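## Task

Take the large drink can off the inside shelf and set it upright on the outside shelf just under the service window's sill. The window's transparent sliding pane has a handle and slides shut and latches once released. Every other item on the inside shelf must still be standing, the window must end up closed, and the robot must neither topple nor be left tilted.

## Robot and tools

ROBOT. A Dexmate Vega: a three-wheeled base, a torso of thigh, shank and chest that folds in a Z (joints torso_hip_rad, torso_knee_rad, torso_waist_rad), two seven-joint arms each with a two-finger gripper, and a head with pan and two tilts. Cameras: head_camera (896x560), left_wrist_camera and right_wrist_camera (672x420, on the back of each hand). Objects may occasionally get a small random shove; knocking anything out of the work area fails the task.

FRAMES. All positions are metres. The base frame sits on the floor on the centre line at the turning point, 0.185 m behind the front axle: x forward, y left, z up. left_hand, right_hand and chest are printed in it. A hand point lies between the fingers, 0.033 m back from the closed tips; the fingers point along the hand's z, close along its y, and the camera side faces -x. The odometry frame is the base frame at the scene's start; base_odometry counts wheel turns only (slip counts as motion), heading in rad, left positive. turned_by_wheels and turned_by_imu give rad turned since the previous result; an IMU turn above about 0.03 rad after a straight or sideways drive suggests a bump. base_tilt is in degrees (forward, right positive).

move. Every argument is optional; with no action it just reports. An action uses base and/or joints (plus optional speeds, min_time_s), or target by itself.
- base: a relative offset from the last reported base position, exactly one key: translate_m (forward +, -2 to 2 m), strafe_m (left +, -2 to 2 m; heading may drift ~0.02 rad), rotate_rad (counter-clockwise +, -3.2 to 3.2 rad). Front wheels steer first, up to ~1.1 s.
- joints: a map from joint name to an absolute angle in rad. Signs: left_shoulder_pitch positive swings down but right_shoulder_pitch negative does; left_wrist_pitch positive tips the hand down, right negative; elbows 0 straight, negative bends up (-3.041 to 0.214); grippers 0 shut to 0.785 open, per finger; head_pan positive left; head_camera_tilt positive down. Torso ranges: hip 0 to 1.57, knee 0 to 3.141, waist -1.57 to 1.57; chest forward lean = knee - hip - waist.
- target: one hand to an absolute pose in the base frame: side ("left"/"right"), x, y, z (m, -3 to 3), pitch_deg (90 fingers down, 0 level, -30 to 95), heading_deg (0 fingers forward, + counter-clockwise), optional roll_deg (default 0, jaw level; + clockwise seen from behind), heading and roll -360 to 360, optional line_only (true: straight-line motion or refusal). Without a straight path the arm may swing wide on an arc.
- speeds: per base key, top speed for this action: translate_m/strafe_m 0.04 to 0.3 m/s, rotate_rad 0.1 to 0.6 rad/s.
- min_time_s: 0.1 to 8 s, the shortest duration for each arm and head motion.
- cameras: list of camera names or "all"; [] for none.

wait: seconds 0 to 10, commanding nothing new. zoom_image: camera plus region [x0, y0, x1, y1] in pixels of its latest image, no more than 504x504. finished_scene: scene (this scene's number); irreversible, the goal must hold without the robot.

RESULTS. "move" says done or the worst status. base_status, joint_status: done, off_target (resting away, maybe still pushing), contact_stop, contact_stop_at_<key> (stopped with a sibling joint), time_out, not_followed, unfinished, limit_stop_at_motor_heat. left_hand_status/right_hand_status: reached (within 10 mm and 2 degrees), short (with error; for "short (part of ...)" resend the same target), or refused with a reason. "joint command not followed" / "pose unreachable" with a cause line mean a self-collision check held the arm. on_its_own lists unrequested motion. Also printed: joint_positions, joint torques (arm order, including self-weight), Motor temperatures, MOTOR HOT (from 65 °C), OVER-TEMPERATURE FAULT (80 °C, arm stops 30-60 s), TORQUE FAULT (arm stops 10 s). A contact or time-out stop in a torso or arm group halts the whole group. If a call is refused or blocked by a stop, the later move, wait and finished_scene calls in that same reply are skipped.

TORSO AND ARMS. Presets (hip, knee, waist): stand 0.469, 1.617, 1.048 (start); stand_high 0.78, 1.57, 0.44; lean_20 0.52, 1.05, 0.18; lean_45 0.52, 1.05, -0.26; low_lean_45 0, 0, -0.79 (fold arms first). Fold posture, arm keys in order shoulder pitch, shoulder yaw, upper-arm roll, elbow, forearm roll, wrist pitch, wrist yaw: left 1, 0.5, -0.6, -2.5, 0, -0.9, 0; right -1, -0.5, 0.6, -2.5, 0, 0.9, 0.

GRIPPER. Opening a gives a gap of about 0.24a - 0.002 m at the hand point (0.18a at the wrist end, 0.3a at the tips). The reported angle does not reveal a grasp; squeeze force grows as the command falls under the fitting angle, and a hard squeeze can eject a wide object. Heavy items sag ~0.02 m in the soft fingers. Level-hand payload at full reach about 4 kg.

AVOID. Tipping the robot (nothing prevents it and it cannot recover). Driving into furniture: the base does not stop, it stalls or slips. Arms colliding or pressing on each other, including a gripper closing on the other hand's fingers. Holding loads or pushing against obstacles long enough to overheat motors; after any stop, back the arm off first. Letting the pane slam or releasing objects in motion; set items down gently and upright. Since the pane closes itself when let go, keep it held open with one hand while the other passes the object, then ease it shut.

Each tool is called after ">>>" as a command line: name --argument value for each argument, lists and objects as JSON in quotes; but a table of rows of numbers goes row by row, as --pt "numbers of a row", without its own name.

## Session

>>> move

Scene clock: 0.00 s.
Joint torques (N m): no reading
Motor temperatures (°C): left_arm=[34 31 34 32 37 35 37] | right_arm=[30 32 31 30 40 39 35]
base_odometry: x=+0.000 y=+0.000 heading=+0.000
turned_by_wheels: +0.000
turned_by_imu: +0.000
base_tilt: forward=-0.1 right=-0.5
base_status: not commanded
joint_positions: torso_hip_rad=+0.469 torso_knee_rad=+1.617 torso_waist_rad=+1.048 left_shoulder_pitch_rad=+2.185 left_shoulder_yaw_rad=+0.013 left_upper_arm_roll_rad=-0.011 left_elbow_rad=-1.102 left_forearm_roll_rad=+0.008 left_wrist_pitch_rad=-0.480 left_wrist_yaw_rad=-0.011 left_gripper_rad=+0.005 right_shoulder_pitch_rad=-2.186 right_shoulder_yaw_rad=-0.014 right_upper_arm_roll_rad=-0.011 right_elbow_rad=-1.100 right_forearm_roll_rad=-0.005 right_wrist_pitch_rad=+0.518 right_wrist_yaw_rad=+0.018 right_gripper_rad=+0.005 head_pan_rad=+0.000 head_tilt_rad=+0.000 head_camera_tilt_rad=+0.000
joint_status: not commanded
chest: x=-0.0111 y=+0.0000 z=+1.4155 quat_wxyz=(+0.999, +0.000, +0.050, +0.000) (m; base frame)
left_hand: x=+0.2068 y=+0.2368 z=+0.6039 quat_wxyz=(+0.420, +0.010, +0.907, +0.002) pitch_deg=+40.3 heading_deg=-0.3 roll_deg=+1.0 back=up (m; base frame)
right_hand: x=+0.2139 y=-0.2206 z=+0.6149 quat_wxyz=(+0.436, -0.015, +0.900, +0.011) pitch_deg=+38.3 heading_deg=+2.4 roll_deg=+0.4 back=up (m; base frame)
pictures: head_camera, left_wrist_camera, right_wrist_camera

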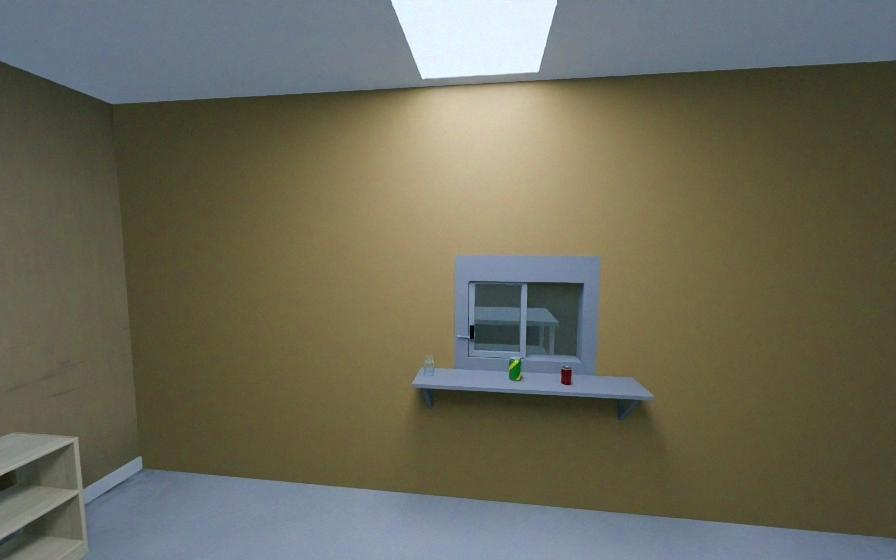

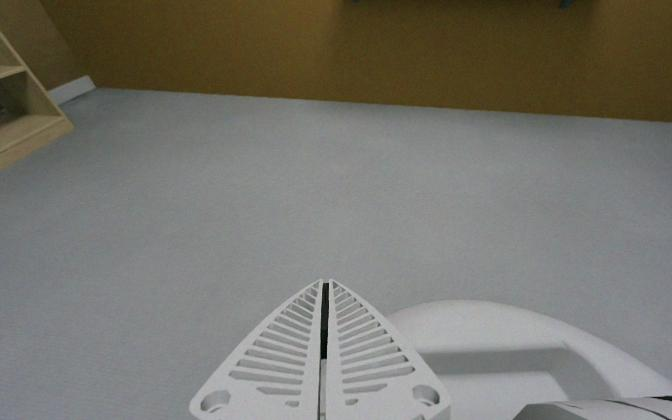

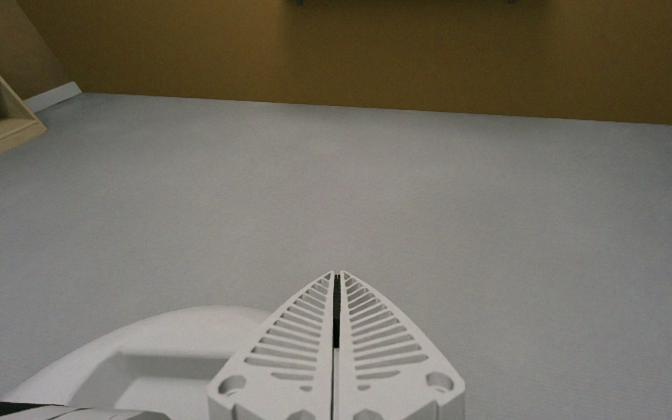

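>>> zoom_image --camera "head_camera" --region '[400, 240, 670, 430]'

Scaled by 1.867 from the camera's 896x560 image, which has a finer 960x600 frame.

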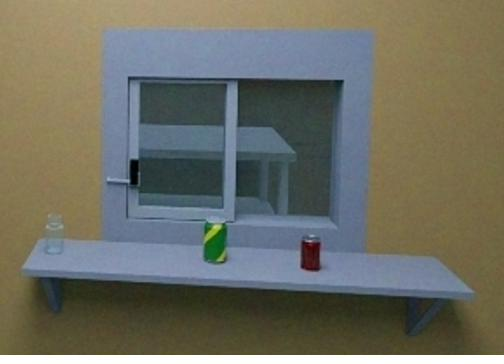

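>>> move --base '{"rotate_rad": -0.122}' --joints '{"head_camera_tilt_rad": 0.25}' --cameras '["head_camera"]'

>>> move --base '{"translate_m": 0.75}' --joints '{"head_camera_tilt_rad": 0.3}' --cameras '["head_camera"]'

Scene clock: 3.50 s.
Joint torques (N m): left_arm=[6.02 0.09 -0.8 -4.25 -0.15 -3.97 0.22] | right_arm=[-2.26 -0.83 1.34 -2.78 -0.06 3.56 -0.06]
Motor temperatures (°C): left_arm=[34 31 34 32 37 35 37] | right_arm=[30 32 31 30 40 39 35]
move: done
base_odometry: x=+0.000 y=+0.000 heading=-0.122
turned_by_wheels: -0.122
turned_by_imu: -0.117
base_tilt: forward=-0.5 right=-0.5
base_status: done
joint_positions: torso_hip_rad=+0.469 torso_knee_rad=+1.617 torso_waist_rad=+1.048 left_shoulder_pitch_rad=+2.185 left_shoulder_yaw_rad=+0.013 left_upper_arm_roll_rad=-0.011 left_elbow_rad=-1.102 left_forearm_roll_rad=+0.008 left_wrist_pitch_rad=-0.480 left_wrist_yaw_rad=-0.011 left_gripper_rad=+0.005 right_shoulder_pitch_rad=-2.186 right_shoulder_yaw_rad=-0.014 right_upper_arm_roll_rad=-0.011 right_elbow_rad=-1.100 right_forearm_roll_rad=-0.005 right_wrist_pitch_rad=+0.518 right_wrist_yaw_rad=+0.018 right_gripper_rad=+0.005 head_pan_rad=+0.000 head_tilt_rad=+0.000 head_camera_tilt_rad=+0.249
joint_status: all done
chest: x=-0.0111 y=+0.0000 z=+1.4155 quat_wxyz=(+0.999, +0.000, +0.050, +0.000) (m; base frame)
left_hand: x=+0.2068 y=+0.2368 z=+0.6039 quat_wxyz=(+0.420, +0.010, +0.907, +0.002) pitch_deg=+40.3 heading_deg=-0.3 roll_deg=+1.0 back=up (m; base frame)
right_hand: x=+0.2139 y=-0.2206 z=+0.6149 quat_wxyz=(+0.436, -0.015, +0.900, +0.011) pitch_deg=+38.3 heading_deg=+2.4 roll_deg=+0.4 back=up (m; base frame)
pictures: head_camera

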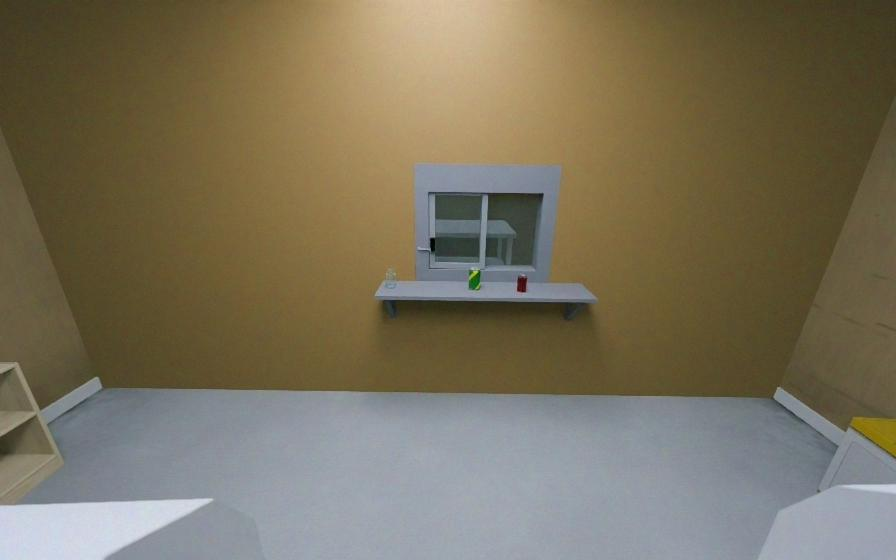

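Scene clock: 7.83 s.
Joint torques (N m): left_arm=[5.36 0.07 -0.56 -3.52 -0.09 -3.52 0.06] | right_arm=[-2.89 -1.24 1.03 -2.64 0.02 4.02 -0.02]
Motor temperatures (°C): left_arm=[34 31 34 32 37 36 37] | right_arm=[30 32 31 30 40 39 35]
move: done
base_odometry: x=+0.745 y=-0.089 heading=-0.122
turned_by_wheels: -0.001
turned_by_imu: +0.001
base_tilt: forward=-0.5 right=-0.5
base_status: done
joint_positions: torso_hip_rad=+0.469 torso_knee_rad=+1.617 torso_waist_rad=+1.048 left_shoulder_pitch_rad=+2.185 left_shoulder_yaw_rad=+0.013 left_upper_arm_roll_rad=-0.011 left_elbow_rad=-1.102 left_forearm_roll_rad=+0.008 left_wrist_pitch_rad=-0.480 left_wrist_yaw_rad=-0.011 left_gripper_rad=+0.005 right_shoulder_pitch_rad=-2.186 right_shoulder_yaw_rad=-0.014 right_upper_arm_roll_rad=-0.011 right_elbow_rad=-1.100 right_forearm_roll_rad=-0.005 right_wrist_pitch_rad=+0.518 right_wrist_yaw_rad=+0.018 right_gripper_rad=+0.005 head_pan_rad=+0.000 head_tilt_rad=+0.000 head_camera_tilt_rad=+0.299
joint_status: all done
chest: x=-0.0111 y=+0.0000 z=+1.4155 quat_wxyz=(+0.999, +0.000, +0.050, +0.000) (m; base frame)
left_hand: x=+0.2068 y=+0.2368 z=+0.6039 quat_wxyz=(+0.420, +0.010, +0.907, +0.002) pitch_deg=+40.3 heading_deg=-0.3 roll_deg=+1.0 back=up (m; base frame)
right_hand: x=+0.2139 y=-0.2206 z=+0.6148 quat_wxyz=(+0.436, -0.015, +0.900, +0.011) pitch_deg=+38.3 heading_deg=+2.4 roll_deg=+0.4 back=up (m; base frame)
pictures: head_camera

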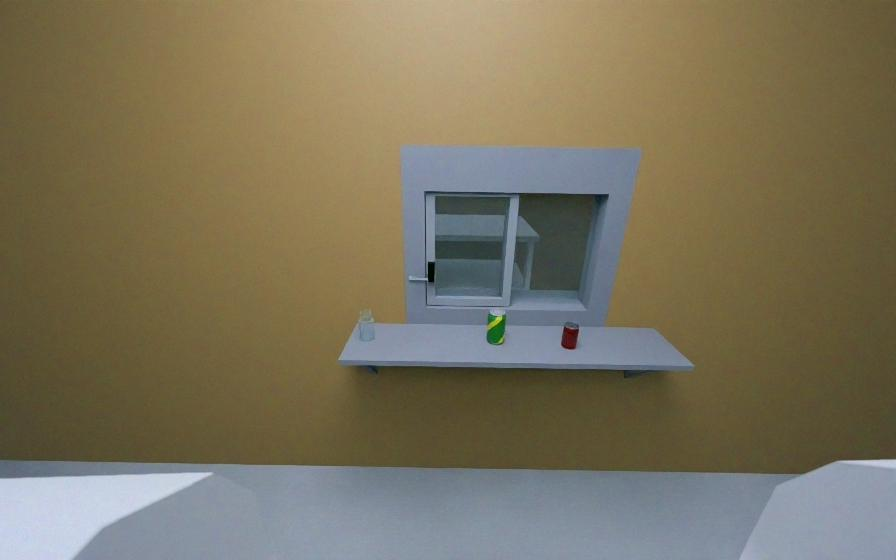

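>>> zoom_image --camera "head_camera" --region '[330, 130, 710, 390]'

>>> zoom_image --camera "head_camera" --region '[390, 240, 530, 350]'

Scaled by 1.326 from the camera's 896x560 image, which has a finer 960x600 frame.

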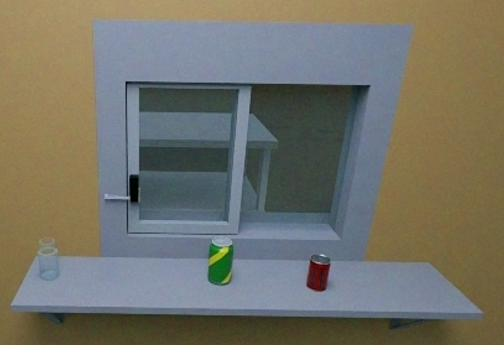

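Scaled by 3.600 from the camera's 896x560 image, which has a finer 960x600 frame.

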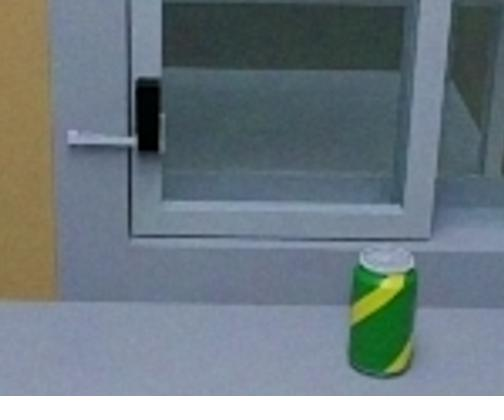

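>>> move --target '{"side": "left", "x": 0.42, "y": 0.28, "z": 1.1, "pitch_deg": 10, "heading_deg": 0}' --cameras '["head_camera"]'

>>> move --target '{"side": "right", "x": 0.42, "y": -0.28, "z": 1.1, "pitch_deg": 10, "heading_deg": 0}' --cameras '["head_camera", "right_wrist_camera"]'

Scene clock: 17.83 s.
Joint torques (N m): left_arm=[4.66 4.35 -8.03 -7.54 1.04 -4.06 0.2] | right_arm=[-2.95 0.11 1.23 -3.09 0.06 3.53 0.06]
Motor temperatures (°C): left_arm=[34 31 34 32 37 36 37] | right_arm=[30 32 31 30 40 39 35]
move: done
base_odometry: x=+0.745 y=-0.089 heading=-0.122
turned_by_wheels: +0.000
turned_by_imu: +0.000
base_tilt: forward=-0.3 right=-0.4
base_status: not commanded
joint_positions: torso_hip_rad=+0.469 torso_knee_rad=+1.617 torso_waist_rad=+1.048 left_shoulder_pitch_rad=+2.683 left_shoulder_yaw_rad=+0.939 left_upper_arm_roll_rad=-0.188 left_elbow_rad=-2.530 left_forearm_roll_rad=-0.611 left_wrist_pitch_rad=-0.195 left_wrist_yaw_rad=+0.658 left_gripper_rad=+0.005 right_shoulder_pitch_rad=-2.186 right_shoulder_yaw_rad=-0.014 right_upper_arm_roll_rad=-0.011 right_elbow_rad=-1.100 right_forearm_roll_rad=-0.005 right_wrist_pitch_rad=+0.518 right_wrist_yaw_rad=+0.018 right_gripper_rad=+0.005 head_pan_rad=+0.000 head_tilt_rad=+0.000 head_camera_tilt_rad=+0.299
joint_status: not commanded
chest: x=-0.0111 y=+0.0000 z=+1.4155 quat_wxyz=(+0.999, +0.000, +0.050, +0.000) (m; base frame)
left_hand: x=+0.4201 y=+0.2818 z=+1.0986 quat_wxyz=(+0.643, +0.000, +0.766, +0.002) pitch_deg=+10.0 heading_deg=+0.1 roll_deg=+0.1 back=up (m; base frame)
left_hand_status: reached (checked arc [a long move; over the whole arc the hand travels 0.70 m to end 0.54 m from its start, up to 0.19 m off the straight line; left_elbow_rad turns most, 1.43 rad; on the way or at its end the hand turns up to 31 deg from its attitude at the start], planned for 4.8 s): 2 mm and 0.2 deg off.
right_hand: x=+0.2139 y=-0.2206 z=+0.6148 quat_wxyz=(+0.436, -0.015, +0.900, +0.011) pitch_deg=+38.3 heading_deg=+2.4 roll_deg=+0.4 back=up (m; base frame)
pictures: head_camera

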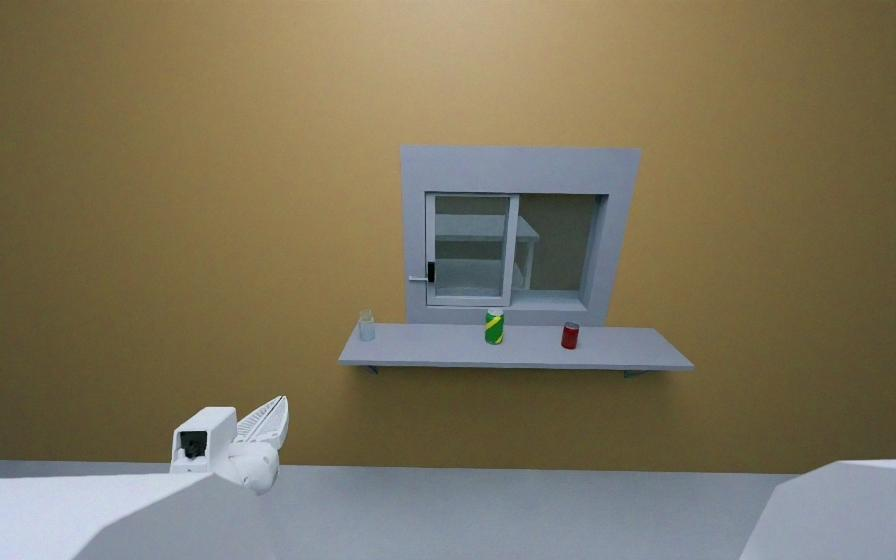

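Scene clock: 24.07 s.
Joint torques (N m): left_arm=[4.28 3.18 -7.85 -7.59 1.14 -3.76 0.28] | right_arm=[-7.42 -3.97 13.73 -7.82 -0.82 2.84 -0.17]
Motor temperatures (°C): left_arm=[34 31 34 33 37 36 37] | right_arm=[30 32 31 30 40 39 35]
move: done
base_odometry: x=+0.745 y=-0.089 heading=-0.122
turned_by_wheels: +0.000
turned_by_imu: +0.000
base_tilt: forward=-0.3 right=-0.7
base_status: not commanded
joint_positions: torso_hip_rad=+0.469 torso_knee_rad=+1.617 torso_waist_rad=+1.048 left_shoulder_pitch_rad=+2.684 left_shoulder_yaw_rad=+0.942 left_upper_arm_roll_rad=-0.188 left_elbow_rad=-2.535 left_forearm_roll_rad=-0.613 left_wrist_pitch_rad=-0.194 left_wrist_yaw_rad=+0.660 left_gripper_rad=+0.005 right_shoulder_pitch_rad=-2.682 right_shoulder_yaw_rad=-0.938 right_upper_arm_roll_rad=+0.187 right_elbow_rad=-2.530 right_forearm_roll_rad=+0.610 right_wrist_pitch_rad=+0.196 right_wrist_yaw_rad=-0.658 right_gripper_rad=+0.005 head_pan_rad=+0.000 head_tilt_rad=+0.000 head_camera_tilt_rad=+0.299
joint_status: not commanded
chest: x=-0.0111 y=+0.0000 z=+1.4155 quat_wxyz=(+0.999, +0.000, +0.050, +0.000) (m; base frame)
left_hand: x=+0.4199 y=+0.2800 z=+1.0996 quat_wxyz=(+0.643, +0.000, +0.766, +0.000) pitch_deg=+10.0 heading_deg=+0.0 roll_deg=+0.0 back=up (m; base frame)
right_hand: x=+0.4202 y=-0.2818 z=+1.0987 quat_wxyz=(+0.643, +0.000, +0.766, -0.002) pitch_deg=+10.0 heading_deg=-0.1 roll_deg=-0.1 back=up (m; base frame)
right_hand_status: reached (checked arc [a long move; over the whole arc the hand travels 0.69 m to end 0.53 m from its start, up to 0.19 m off the straight line; right_elbow_rad turns most, 1.44 rad; on the way or at its end the hand turns up to 30 deg from its attitude at the start], planned for 4.8 s): 2 mm and 0.2 deg off.
pictures: head_camera, right_wrist_camera

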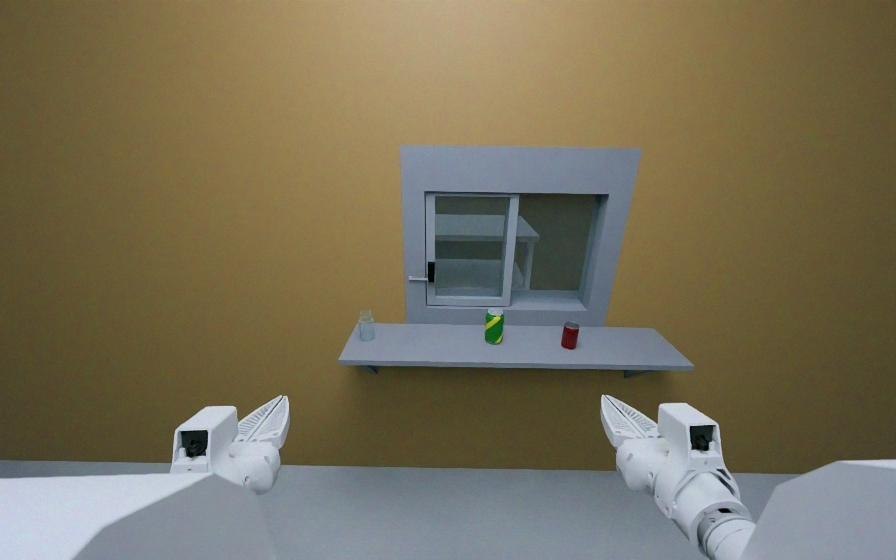

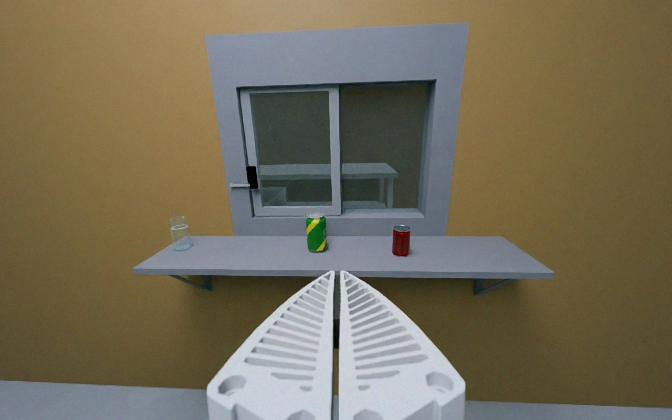

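>>> move --base '{"strafe_m": -0.18}' --cameras '[]'

>>> move --base '{"translate_m": 0.25}' --joints '{"head_camera_tilt_rad": 0.5}'

Scene clock: 28.77 s.
Joint torques (N m): left_arm=[3.08 4.01 -7.41 -7.02 1.19 -3.48 0.16] | right_arm=[-8.3 -2.33 13.38 -9.42 -0.91 2.6 -0.03]
Motor temperatures (°C): left_arm=[34 31 35 33 37 36 37] | right_arm=[30 32 31 30 40 39 35]
move: done
base_odometry: x=+0.723 y=-0.267 heading=-0.122
turned_by_wheels: +0.000
turned_by_imu: -0.003
base_tilt: forward=-0.3 right=-0.4
base_status: done
joint_positions: torso_hip_rad=+0.469 torso_knee_rad=+1.617 torso_waist_rad=+1.048 left_shoulder_pitch_rad=+2.684 left_shoulder_yaw_rad=+0.942 left_upper_arm_roll_rad=-0.188 left_elbow_rad=-2.535 left_forearm_roll_rad=-0.613 left_wrist_pitch_rad=-0.194 left_wrist_yaw_rad=+0.660 left_gripper_rad=+0.005 right_shoulder_pitch_rad=-2.684 right_shoulder_yaw_rad=-0.941 right_upper_arm_roll_rad=+0.187 right_elbow_rad=-2.535 right_forearm_roll_rad=+0.612 right_wrist_pitch_rad=+0.195 right_wrist_yaw_rad=-0.660 right_gripper_rad=+0.005 head_pan_rad=+0.000 head_tilt_rad=+0.000 head_camera_tilt_rad=+0.299
joint_status: not commanded
chest: x=-0.0111 y=+0.0000 z=+1.4155 quat_wxyz=(+0.999, +0.000, +0.050, +0.000) (m; base frame)
left_hand: x=+0.4199 y=+0.2800 z=+1.0996 quat_wxyz=(+0.643, +0.000, +0.766, +0.000) pitch_deg=+10.0 heading_deg=+0.0 roll_deg=+0.0 back=up (m; base frame)
right_hand: x=+0.4200 y=-0.2800 z=+1.0997 quat_wxyz=(+0.643, +0.000, +0.766, +0.000) pitch_deg=+10.0 heading_deg=+0.0 roll_deg=+0.0 back=up (m; base frame)
pictures: none
No camera images: "cameras" was empty.

Scene clock: 31.83 s.
Joint torques (N m): left_arm=[3.56 3.16 -7.47 -6.75 1.18 -4.37 0.14] | right_arm=[-7.8 -2.85 13.53 -7.25 -1.12 3.63 -0.07]
Motor temperatures (°C): left_arm=[34 31 35 33 37 36 37] | right_arm=[30 32 31 30 40 40 35]
move: done
base_odometry: x=+0.972 y=-0.297 heading=-0.122
turned_by_wheels: +0.001
turned_by_imu: +0.002
base_tilt: forward=-0.5 right=-0.6
base_status: done
joint_positions: torso_hip_rad=+0.469 torso_knee_rad=+1.617 torso_waist_rad=+1.048 left_shoulder_pitch_rad=+2.684 left_shoulder_yaw_rad=+0.942 left_upper_arm_roll_rad=-0.188 left_elbow_rad=-2.535 left_forearm_roll_rad=-0.613 left_wrist_pitch_rad=-0.194 left_wrist_yaw_rad=+0.660 left_gripper_rad=+0.005 right_shoulder_pitch_rad=-2.684 right_shoulder_yaw_rad=-0.941 right_upper_arm_roll_rad=+0.187 right_elbow_rad=-2.535 right_forearm_roll_rad=+0.612 right_wrist_pitch_rad=+0.195 right_wrist_yaw_rad=-0.660 right_gripper_rad=+0.005 head_pan_rad=+0.000 head_tilt_rad=+0.000 head_camera_tilt_rad=+0.499
joint_status: all done
chest: x=-0.0110 y=+0.0000 z=+1.4155 quat_wxyz=(+0.999, +0.000, +0.050, +0.000) (m; base frame)
left_hand: x=+0.4200 y=+0.2800 z=+1.0996 quat_wxyz=(+0.642, +0.000, +0.766, +0.000) pitch_deg=+10.0 heading_deg=+0.0 roll_deg=+0.0 back=up (m; base frame)
right_hand: x=+0.4200 y=-0.2800 z=+1.0996 quat_wxyz=(+0.643, +0.000, +0.766, +0.000) pitch_deg=+10.0 heading_deg=+0.0 roll_deg=+0.0 back=up (m; base frame)
pictures: head_camera, left_wrist_camera, right_wrist_camera

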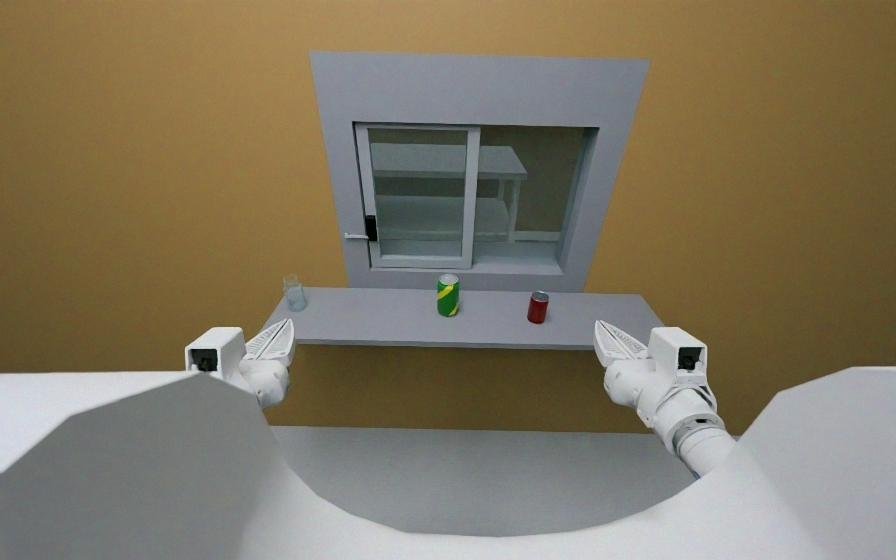

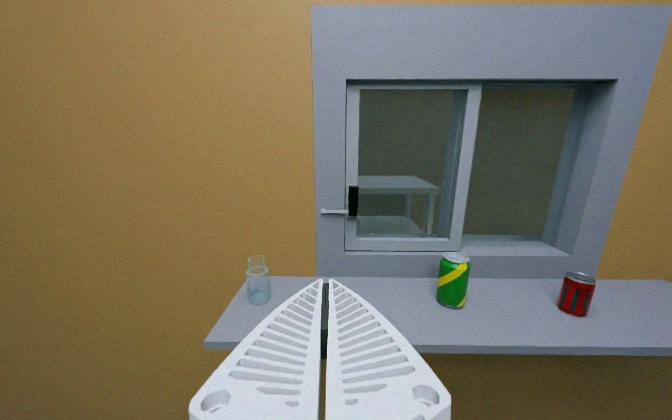

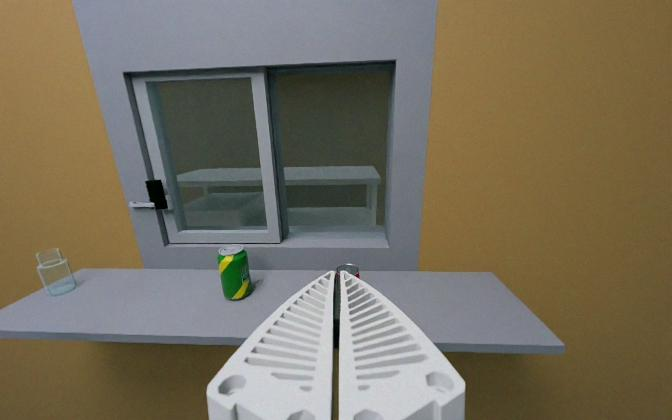

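>>> zoom_image --camera "left_wrist_camera" --region '[300, 150, 480, 270]'

>>> zoom_image --camera "right_wrist_camera" --region '[100, 130, 300, 260]'

>>> zoom_image --camera "head_camera" --region '[320, 180, 500, 300]'

Scaled by 2.800 from the camera's 672x420 image, which has a finer 960x600 frame.

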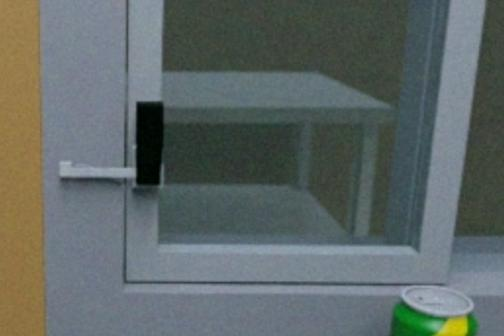

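Scaled by 2.520 from the camera's 672x420 image, which has a finer 960x600 frame.

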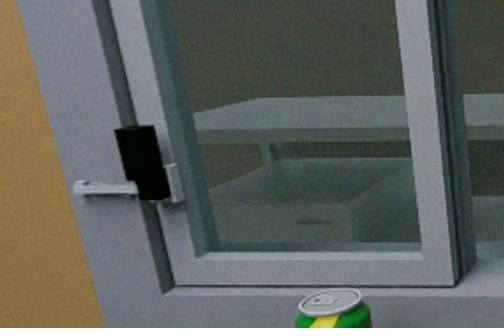

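Scaled by 2.800 from the camera's 896x560 image, which has a finer 960x600 frame.

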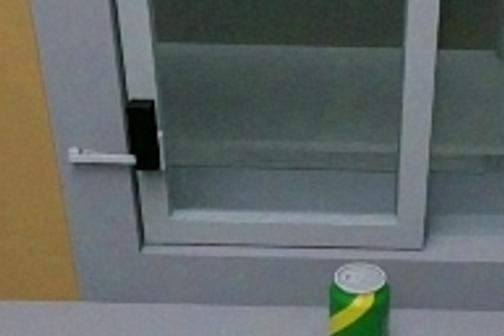

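>>> move --target '{"side": "left", "x": 0.66, "y": 0.25, "z": 1.05, "pitch_deg": 0, "heading_deg": 0}' --cameras '["left_wrist_camera", "head_camera"]'

>>> zoom_image --camera "left_wrist_camera" --region '[210, 80, 462, 260]'

Scene clock: 38.67 s.
Joint torques (N m): left_arm=[-22.07 2.34 -4.47 -5.85 1.17 -4.66 -0.08] | right_arm=[-7.54 -2.8 13.45 -7.93 -0.85 3.58 0.07]
Motor temperatures (°C): left_arm=[34 31 35 33 37 36 37] | right_arm=[30 32 31 31 40 40 35]
move: done
base_odometry: x=+0.972 y=-0.297 heading=-0.122
turned_by_wheels: +0.000
turned_by_imu: +0.000
base_tilt: forward=-0.3 right=-0.6
base_status: not commanded
joint_positions: torso_hip_rad=+0.469 torso_knee_rad=+1.617 torso_waist_rad=+1.048 left_shoulder_pitch_rad=+1.577 left_shoulder_yaw_rad=+0.664 left_upper_arm_roll_rad=+0.440 left_elbow_rad=-1.769 left_forearm_roll_rad=-0.547 left_wrist_pitch_rad=-0.195 left_wrist_yaw_rad=+0.477 left_gripper_rad=+0.005 right_shoulder_pitch_rad=-2.684 right_shoulder_yaw_rad=-0.941 right_upper_arm_roll_rad=+0.187 right_elbow_rad=-2.535 right_forearm_roll_rad=+0.612 right_wrist_pitch_rad=+0.195 right_wrist_yaw_rad=-0.660 right_gripper_rad=+0.005 head_pan_rad=+0.000 head_tilt_rad=+0.000 head_camera_tilt_rad=+0.499
joint_status: not commanded
chest: x=-0.0110 y=+0.0000 z=+1.4155 quat_wxyz=(+0.999, +0.000, +0.050, +0.000) (m; base frame)
left_hand: x=+0.6587 y=+0.2506 z=+1.0496 quat_wxyz=(+0.707, +0.000, +0.708, +0.000) pitch_deg=+0.1 heading_deg=+0.0 roll_deg=+0.0 back=up (m; base frame)
left_hand_status: reached (straight line, planned for 4.0 s): 1 mm and 0.1 deg off.
right_hand: x=+0.4200 y=-0.2800 z=+1.0996 quat_wxyz=(+0.643, +0.000, +0.766, +0.000) pitch_deg=+10.0 heading_deg=+0.0 roll_deg=+0.0 back=up (m; base frame)
pictures: head_camera, left_wrist_camera

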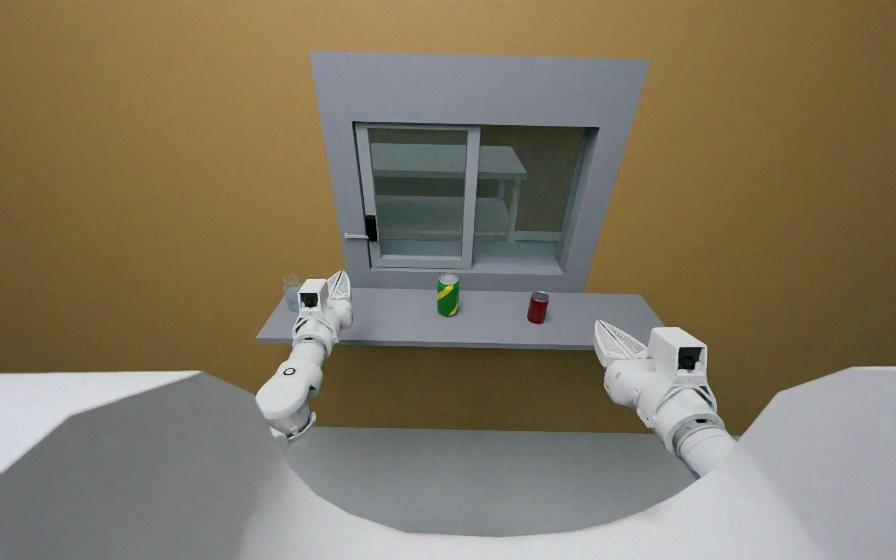

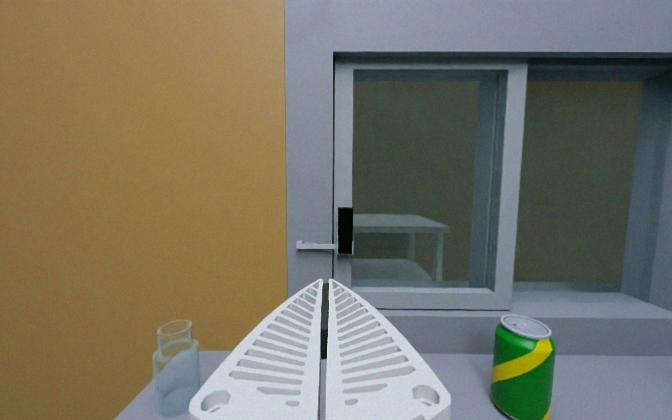

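Scaled by 2.000 from the camera's 672x420 image, which has a finer 960x600 frame.

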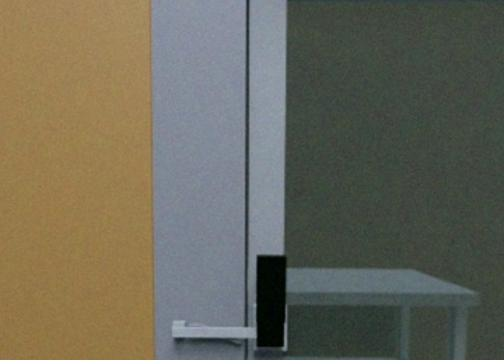

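>>> move --target '{"side": "left", "x": 0.72, "y": 0.36, "z": 1.12, "pitch_deg": 20, "heading_deg": -30}' --cameras '["left_wrist_camera"]'

>>> zoom_image --camera "left_wrist_camera" --region '[240, 80, 440, 240]'

Scene clock: 44.63 s.
Joint torques (N m): left_arm=[-30.84 10.96 -8.76 -2.25 -1.04 -3.52 -0.12] | right_arm=[-7.39 -3.76 13.07 -8.75 -0.89 3.43 0.02]
Motor temperatures (°C): left_arm=[34 31 35 33 37 36 37] | right_arm=[30 32 31 31 40 40 35]
move: done
base_odometry: x=+0.972 y=-0.297 heading=-0.122
turned_by_wheels: +0.000
turned_by_imu: +0.000
base_tilt: forward=-0.3 right=-0.6
base_status: not commanded
joint_positions: torso_hip_rad=+0.469 torso_knee_rad=+1.617 torso_waist_rad=+1.048 left_shoulder_pitch_rad=+1.101 left_shoulder_yaw_rad=+1.137 left_upper_arm_roll_rad=+0.335 left_elbow_rad=-1.391 left_forearm_roll_rad=-0.976 left_wrist_pitch_rad=+0.288 left_wrist_yaw_rad=-0.575 left_gripper_rad=+0.005 right_shoulder_pitch_rad=-2.684 right_shoulder_yaw_rad=-0.941 right_upper_arm_roll_rad=+0.187 right_elbow_rad=-2.535 right_forearm_roll_rad=+0.612 right_wrist_pitch_rad=+0.195 right_wrist_yaw_rad=-0.660 right_gripper_rad=+0.005 head_pan_rad=+0.000 head_tilt_rad=+0.000 head_camera_tilt_rad=+0.499
joint_status: not commanded
chest: x=-0.0110 y=+0.0000 z=+1.4155 quat_wxyz=(+0.999, +0.000, +0.050, +0.000) (m; base frame)
left_hand: x=+0.7198 y=+0.3594 z=+1.1191 quat_wxyz=(+0.554, +0.212, +0.791, -0.148) pitch_deg=+20.0 heading_deg=-29.9 roll_deg=+0.0 back=up (m; base frame)
left_hand_status: reached (straight line, planned for 3.7 s): 1 mm and 0.1 deg off.
right_hand: x=+0.4200 y=-0.2800 z=+1.0996 quat_wxyz=(+0.643, +0.000, +0.766, +0.000) pitch_deg=+10.0 heading_deg=+0.0 roll_deg=+0.0 back=up (m; base frame)
pictures: left_wrist_camera

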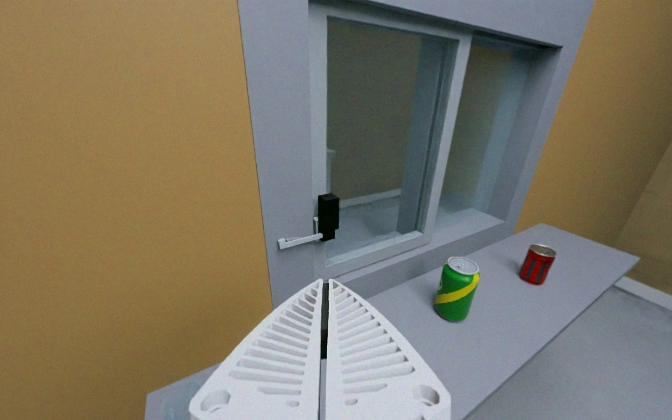

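Scaled by 2.520 from the camera's 672x420 image, which has a finer 960x600 frame.

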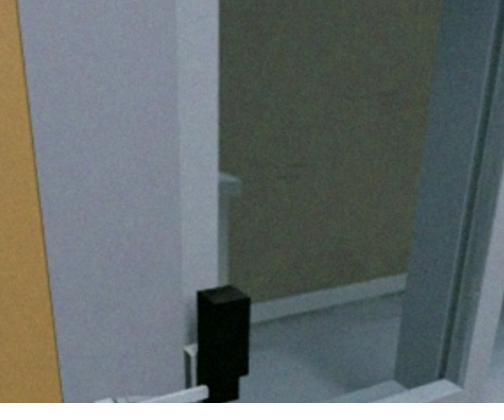

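>>> zoom_image --camera "left_wrist_camera" --region '[265, 180, 365, 260]'

Scaled by 5.040 from the camera's 672x420 image, which has a finer 960x600 frame.

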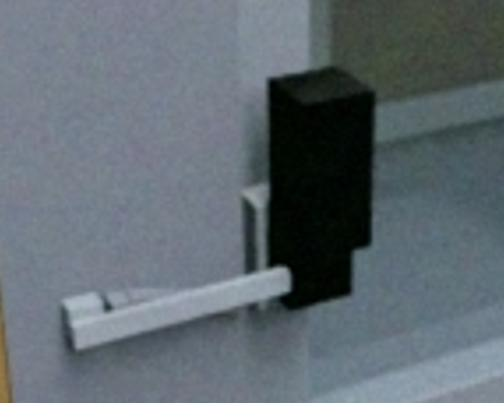

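>>> move --target '{"side": "left", "x": 0.40, "y": 0.34, "z": 1.12, "pitch_deg": 20, "heading_deg": -10}' --cameras '[]'

>>> move --base '{"translate_m": 0.25}' --joints '{"head_camera_tilt_rad": 0.6}' --speeds '{"translate_m": 0.15}'

Scene clock: 54.63 s.
Joint torques (N m): left_arm=[6.74 0.48 -9.66 -6.23 0.09 -4.8 0.4] | right_arm=[-6.05 -4.25 13.42 -7.57 -0.82 3.99 -0.01]
Motor temperatures (°C): left_arm=[34 31 36 33 37 36 37] | right_arm=[30 32 31 31 40 40 35]
move: done
base_odometry: x=+0.972 y=-0.297 heading=-0.122
turned_by_wheels: +0.000
turned_by_imu: +0.000
base_tilt: forward=-0.3 right=-0.5
base_status: not commanded
joint_positions: torso_hip_rad=+0.469 torso_knee_rad=+1.617 torso_waist_rad=+1.048 left_shoulder_pitch_rad=+2.842 left_shoulder_yaw_rad=+0.587 left_upper_arm_roll_rad=-0.830 left_elbow_rad=-2.611 left_forearm_roll_rad=-0.937 left_wrist_pitch_rad=+0.197 left_wrist_yaw_rad=-0.007 left_gripper_rad=+0.005 right_shoulder_pitch_rad=-2.684 right_shoulder_yaw_rad=-0.941 right_upper_arm_roll_rad=+0.187 right_elbow_rad=-2.535 right_forearm_roll_rad=+0.612 right_wrist_pitch_rad=+0.195 right_wrist_yaw_rad=-0.660 right_gripper_rad=+0.005 head_pan_rad=+0.000 head_tilt_rad=+0.000 head_camera_tilt_rad=+0.499
joint_status: not commanded
chest: x=-0.0110 y=+0.0000 z=+1.4155 quat_wxyz=(+0.999, +0.000, +0.050, +0.000) (m; base frame)
left_hand: x=+0.4010 y=+0.3399 z=+1.1193 quat_wxyz=(+0.571, +0.072, +0.816, -0.051) pitch_deg=+20.0 heading_deg=-10.1 roll_deg=-0.1 back=up (m; base frame)
left_hand_status: reached (straight line, planned for 6.2 s): 1 mm and 0.1 deg off.
right_hand: x=+0.4200 y=-0.2800 z=+1.0996 quat_wxyz=(+0.643, +0.000, +0.766, +0.000) pitch_deg=+10.0 heading_deg=+0.0 roll_deg=+0.0 back=up (m; base frame)
pictures: none
No camera images: "cameras" was empty.

Scene clock: 57.57 s.
Joint torques (N m): left_arm=[6.97 0.47 -9.19 -5.95 0.14 -4.19 0.35] | right_arm=[-7.43 -4.46 13.27 -6.92 -0.93 3.22 -0.07]
Motor temperatures (°C): left_arm=[34 31 36 33 37 36 37] | right_arm=[30 32 31 31 40 40 35]
move: done
base_odometry: x=+1.220 y=-0.326 heading=-0.121
turned_by_wheels: +0.001
turned_by_imu: +0.001
base_tilt: forward=-0.4 right=-0.7
base_status: done
joint_positions: torso_hip_rad=+0.469 torso_knee_rad=+1.617 torso_waist_rad=+1.048 left_shoulder_pitch_rad=+2.846 left_shoulder_yaw_rad=+0.583 left_upper_arm_roll_rad=-0.830 left_elbow_rad=-2.614 left_forearm_roll_rad=-0.935 left_wrist_pitch_rad=+0.196 left_wrist_yaw_rad=-0.006 left_gripper_rad=+0.005 right_shoulder_pitch_rad=-2.684 right_shoulder_yaw_rad=-0.941 right_upper_arm_roll_rad=+0.187 right_elbow_rad=-2.535 right_forearm_roll_rad=+0.612 right_wrist_pitch_rad=+0.195 right_wrist_yaw_rad=-0.660 right_gripper_rad=+0.005 head_pan_rad=+0.000 head_tilt_rad=+0.000 head_camera_tilt_rad=+0.599
joint_status: all done
chest: x=-0.0110 y=+0.0000 z=+1.4155 quat_wxyz=(+0.999, +0.000, +0.050, +0.000) (m; base frame)
left_hand: x=+0.3998 y=+0.3399 z=+1.1197 quat_wxyz=(+0.571, +0.071, +0.816, -0.050) pitch_deg=+20.0 heading_deg=-10.0 roll_deg=+0.0 back=up (m; base frame)
right_hand: x=+0.4200 y=-0.2800 z=+1.0997 quat_wxyz=(+0.643, +0.000, +0.766, +0.000) pitch_deg=+10.0 heading_deg=+0.0 roll_deg=+0.0 back=up (m; base frame)
pictures: head_camera, left_wrist_camera, right_wrist_camera

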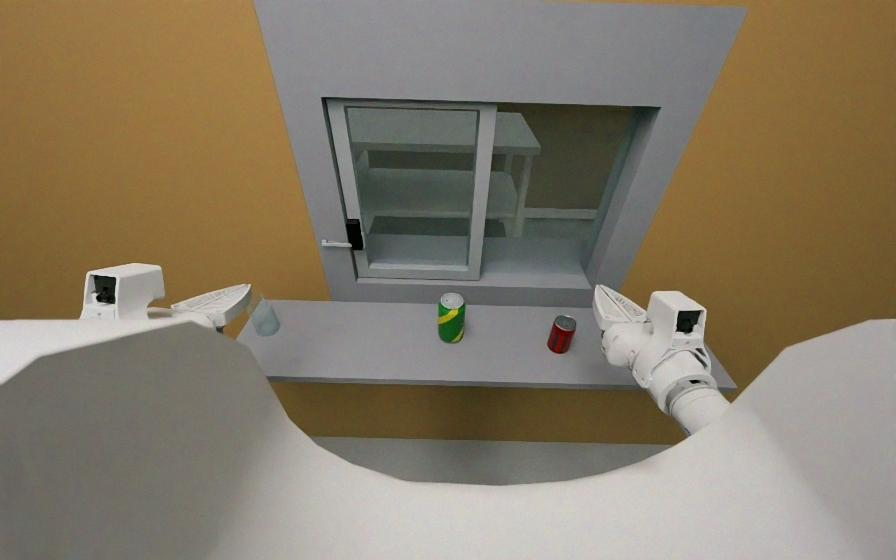

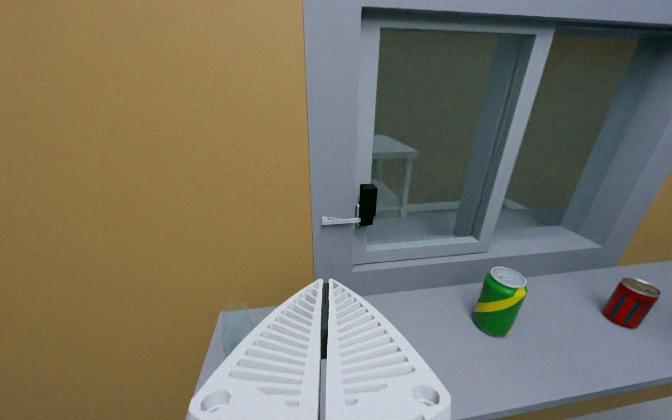

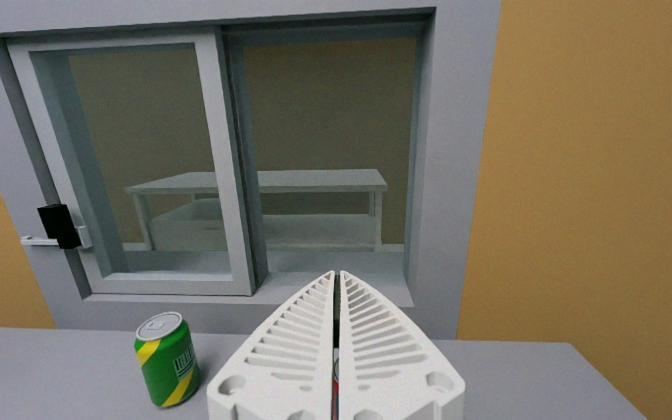

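>>> zoom_image --camera "head_camera" --region '[310, 90, 670, 310]'

Scaled by 1.400 from the camera's 896x560 image, which has a finer 960x600 frame.

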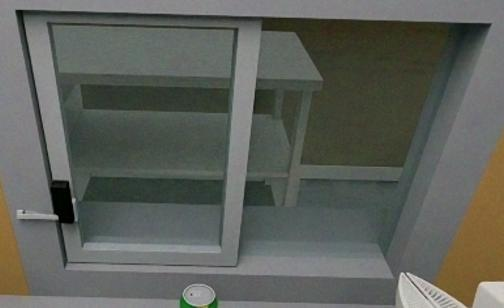

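>>> move --target '{"side": "left", "x": 0.45, "y": 0.04, "z": 1.0, "pitch_deg": 35, "heading_deg": -20}' --cameras '[]'

>>> move --joints '{"left_gripper_rad": 0.5}'

Scene clock: 66.77 s.
Joint torques (N m): left_arm=[-17.2 -0.27 -3.11 -6.07 0.4 -2.47 0.29] | right_arm=[-6.02 -3.21 13.36 -7.62 -0.9 3.71 0.19]
Motor temperatures (°C): left_arm=[34 31 36 33 37 36 37] | right_arm=[30 32 32 31 40 40 35]
move: done
base_odometry: x=+1.220 y=-0.326 heading=-0.121
turned_by_wheels: +0.000
turned_by_imu: +0.000
base_tilt: forward=-0.4 right=-0.8
base_status: not commanded
joint_positions: torso_hip_rad=+0.469 torso_knee_rad=+1.617 torso_waist_rad=+1.048 left_shoulder_pitch_rad=+1.600 left_shoulder_yaw_rad=+0.804 left_upper_arm_roll_rad=+0.513 left_elbow_rad=-2.593 left_forearm_roll_rad=-1.158 left_wrist_pitch_rad=+0.788 left_wrist_yaw_rad=+0.950 left_gripper_rad=+0.005 right_shoulder_pitch_rad=-2.684 right_shoulder_yaw_rad=-0.941 right_upper_arm_roll_rad=+0.187 right_elbow_rad=-2.535 right_forearm_roll_rad=+0.612 right_wrist_pitch_rad=+0.195 right_wrist_yaw_rad=-0.660 right_gripper_rad=+0.005 head_pan_rad=+0.000 head_tilt_rad=+0.000 head_camera_tilt_rad=+0.599
joint_status: not commanded
chest: x=-0.0110 y=+0.0000 z=+1.4155 quat_wxyz=(+0.999, +0.000, +0.050, +0.000) (m; base frame)
left_hand: x=+0.4497 y=+0.0414 z=+0.9999 quat_wxyz=(+0.455, +0.153, +0.874, -0.080) pitch_deg=+35.0 heading_deg=-19.9 roll_deg=+0.0 back=up (m; base frame)
left_hand_status: reached (straight line, planned for 4.8 s): 1 mm and 0.1 deg off.
right_hand: x=+0.4200 y=-0.2800 z=+1.0997 quat_wxyz=(+0.643, +0.000, +0.766, +0.000) pitch_deg=+10.0 heading_deg=+0.0 roll_deg=+0.0 back=up (m; base frame)
pictures: none
No camera images: "cameras" was empty.

Scene clock: 67.87 s.
Joint torques (N m): left_arm=[-16.76 -0.87 -3.29 -5.52 0.39 -2.33 0.31] | right_arm=[-6.5 -5.43 13.72 -8.39 -1.02 3.05 -0.13]
Motor temperatures (°C): left_arm=[34 31 36 33 37 36 37] | right_arm=[30 32 32 31 40 40 35]
move: done
base_odometry: x=+1.220 y=-0.326 heading=-0.121
turned_by_wheels: +0.000
turned_by_imu: +0.000
base_tilt: forward=-0.4 right=-0.5
base_status: not commanded
joint_positions: torso_hip_rad=+0.469 torso_knee_rad=+1.617 torso_waist_rad=+1.048 left_shoulder_pitch_rad=+1.596 left_shoulder_yaw_rad=+0.801 left_upper_arm_roll_rad=+0.517 left_elbow_rad=-2.592 left_forearm_roll_rad=-1.159 left_wrist_pitch_rad=+0.791 left_wrist_yaw_rad=+0.952 left_gripper_rad=+0.500 right_shoulder_pitch_rad=-2.684 right_shoulder_yaw_rad=-0.941 right_upper_arm_roll_rad=+0.187 right_elbow_rad=-2.535 right_forearm_roll_rad=+0.612 right_wrist_pitch_rad=+0.195 right_wrist_yaw_rad=-0.660 right_gripper_rad=+0.005 head_pan_rad=+0.000 head_tilt_rad=+0.000 head_camera_tilt_rad=+0.599
joint_status: all done
chest: x=-0.0110 y=+0.0000 z=+1.4155 quat_wxyz=(+0.999, +0.000, +0.050, +0.000) (m; base frame)
left_hand: x=+0.4498 y=+0.0403 z=+0.9998 quat_wxyz=(+0.455, +0.154, +0.874, -0.080) pitch_deg=+35.0 heading_deg=-20.0 roll_deg=+0.0 back=up (m; base frame)
right_hand: x=+0.4200 y=-0.2800 z=+1.0997 quat_wxyz=(+0.643, +0.000, +0.766, +0.000) pitch_deg=+10.0 heading_deg=+0.0 roll_deg=+0.0 back=up (m; base frame)
pictures: head_camera, left_wrist_camera, right_wrist_camera

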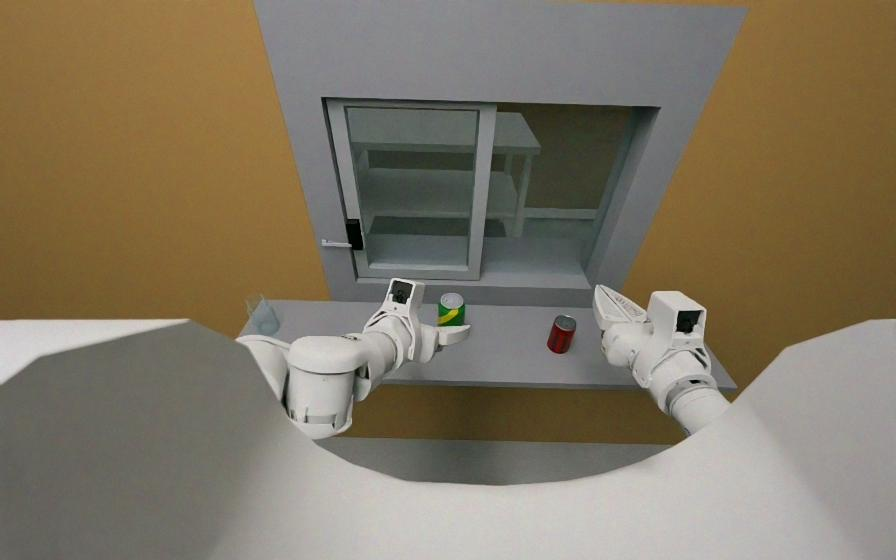

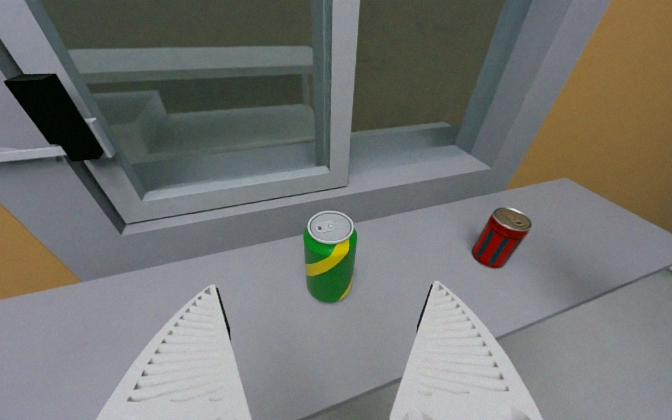

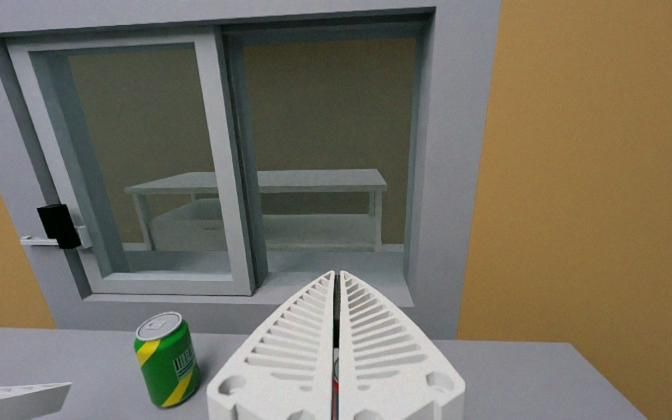

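>>> move --target '{"side": "left", "x": 0.525, "y": 0.013, "z": 0.945, "pitch_deg": 35, "heading_deg": -20, "line_only": true}' --cameras '["head_camera", "left_wrist_camera"]'

Scene clock: 71.27 s.
Joint torques (N m): left_arm=[-21.67 -1.72 -3.56 -6.19 0.72 -2.99 -0.09] | right_arm=[-8.42 -4.45 13.14 -8.14 -0.99 2.79 0.02]
Motor temperatures (°C): left_arm=[34 31 35 33 37 36 37] | right_arm=[30 32 32 31 40 40 35]
move: done
base_odometry: x=+1.220 y=-0.326 heading=-0.121
turned_by_wheels: +0.000
turned_by_imu: +0.000
base_tilt: forward=-0.3 right=-0.6
base_status: not commanded
joint_positions: torso_hip_rad=+0.469 torso_knee_rad=+1.617 torso_waist_rad=+1.048 left_shoulder_pitch_rad=+1.400 left_shoulder_yaw_rad=+0.655 left_upper_arm_roll_rad=+0.680 left_elbow_rad=-2.256 left_forearm_roll_rad=-0.995 left_wrist_pitch_rad=+0.734 left_wrist_yaw_rad=+0.785 left_gripper_rad=+0.500 right_shoulder_pitch_rad=-2.684 right_shoulder_yaw_rad=-0.941 right_upper_arm_roll_rad=+0.187 right_elbow_rad=-2.535 right_forearm_roll_rad=+0.612 right_wrist_pitch_rad=+0.195 right_wrist_yaw_rad=-0.660 right_gripper_rad=+0.005 head_pan_rad=+0.000 head_tilt_rad=+0.000 head_camera_tilt_rad=+0.599
joint_status: not commanded
chest: x=-0.0110 y=+0.0000 z=+1.4155 quat_wxyz=(+0.999, +0.000, +0.050, +0.000) (m; base frame)
left_hand: x=+0.5239 y=+0.0136 z=+0.9454 quat_wxyz=(+0.454, +0.154, +0.874, -0.080) pitch_deg=+35.0 heading_deg=-20.0 roll_deg=+0.0 back=up (m; base frame)
left_hand_status: reached (straight line, planned for 1.4 s): 1 mm and 0.0 deg off.
right_hand: x=+0.4200 y=-0.2800 z=+1.0997 quat_wxyz=(+0.643, +0.000, +0.766, +0.000) pitch_deg=+10.0 heading_deg=+0.0 roll_deg=+0.0 back=up (m; base frame)
pictures: head_camera, left_wrist_camera

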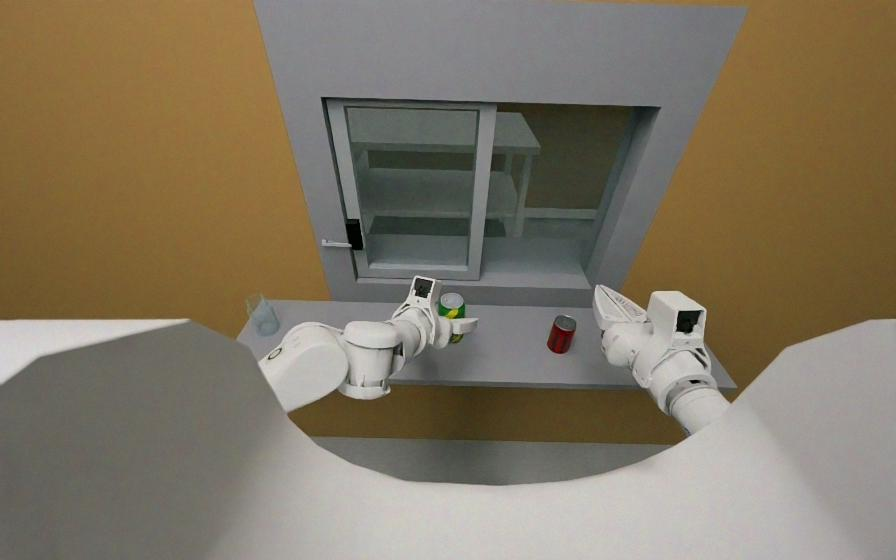

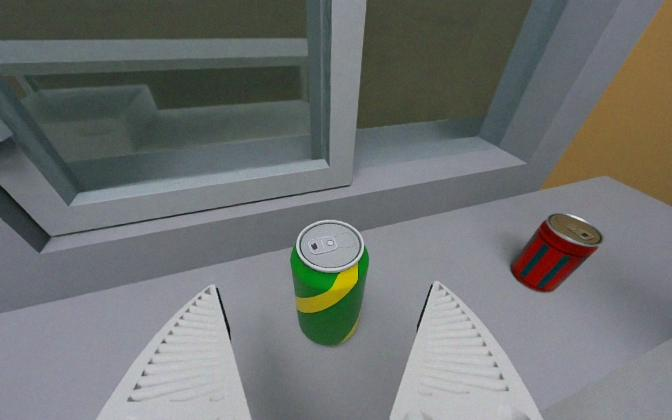

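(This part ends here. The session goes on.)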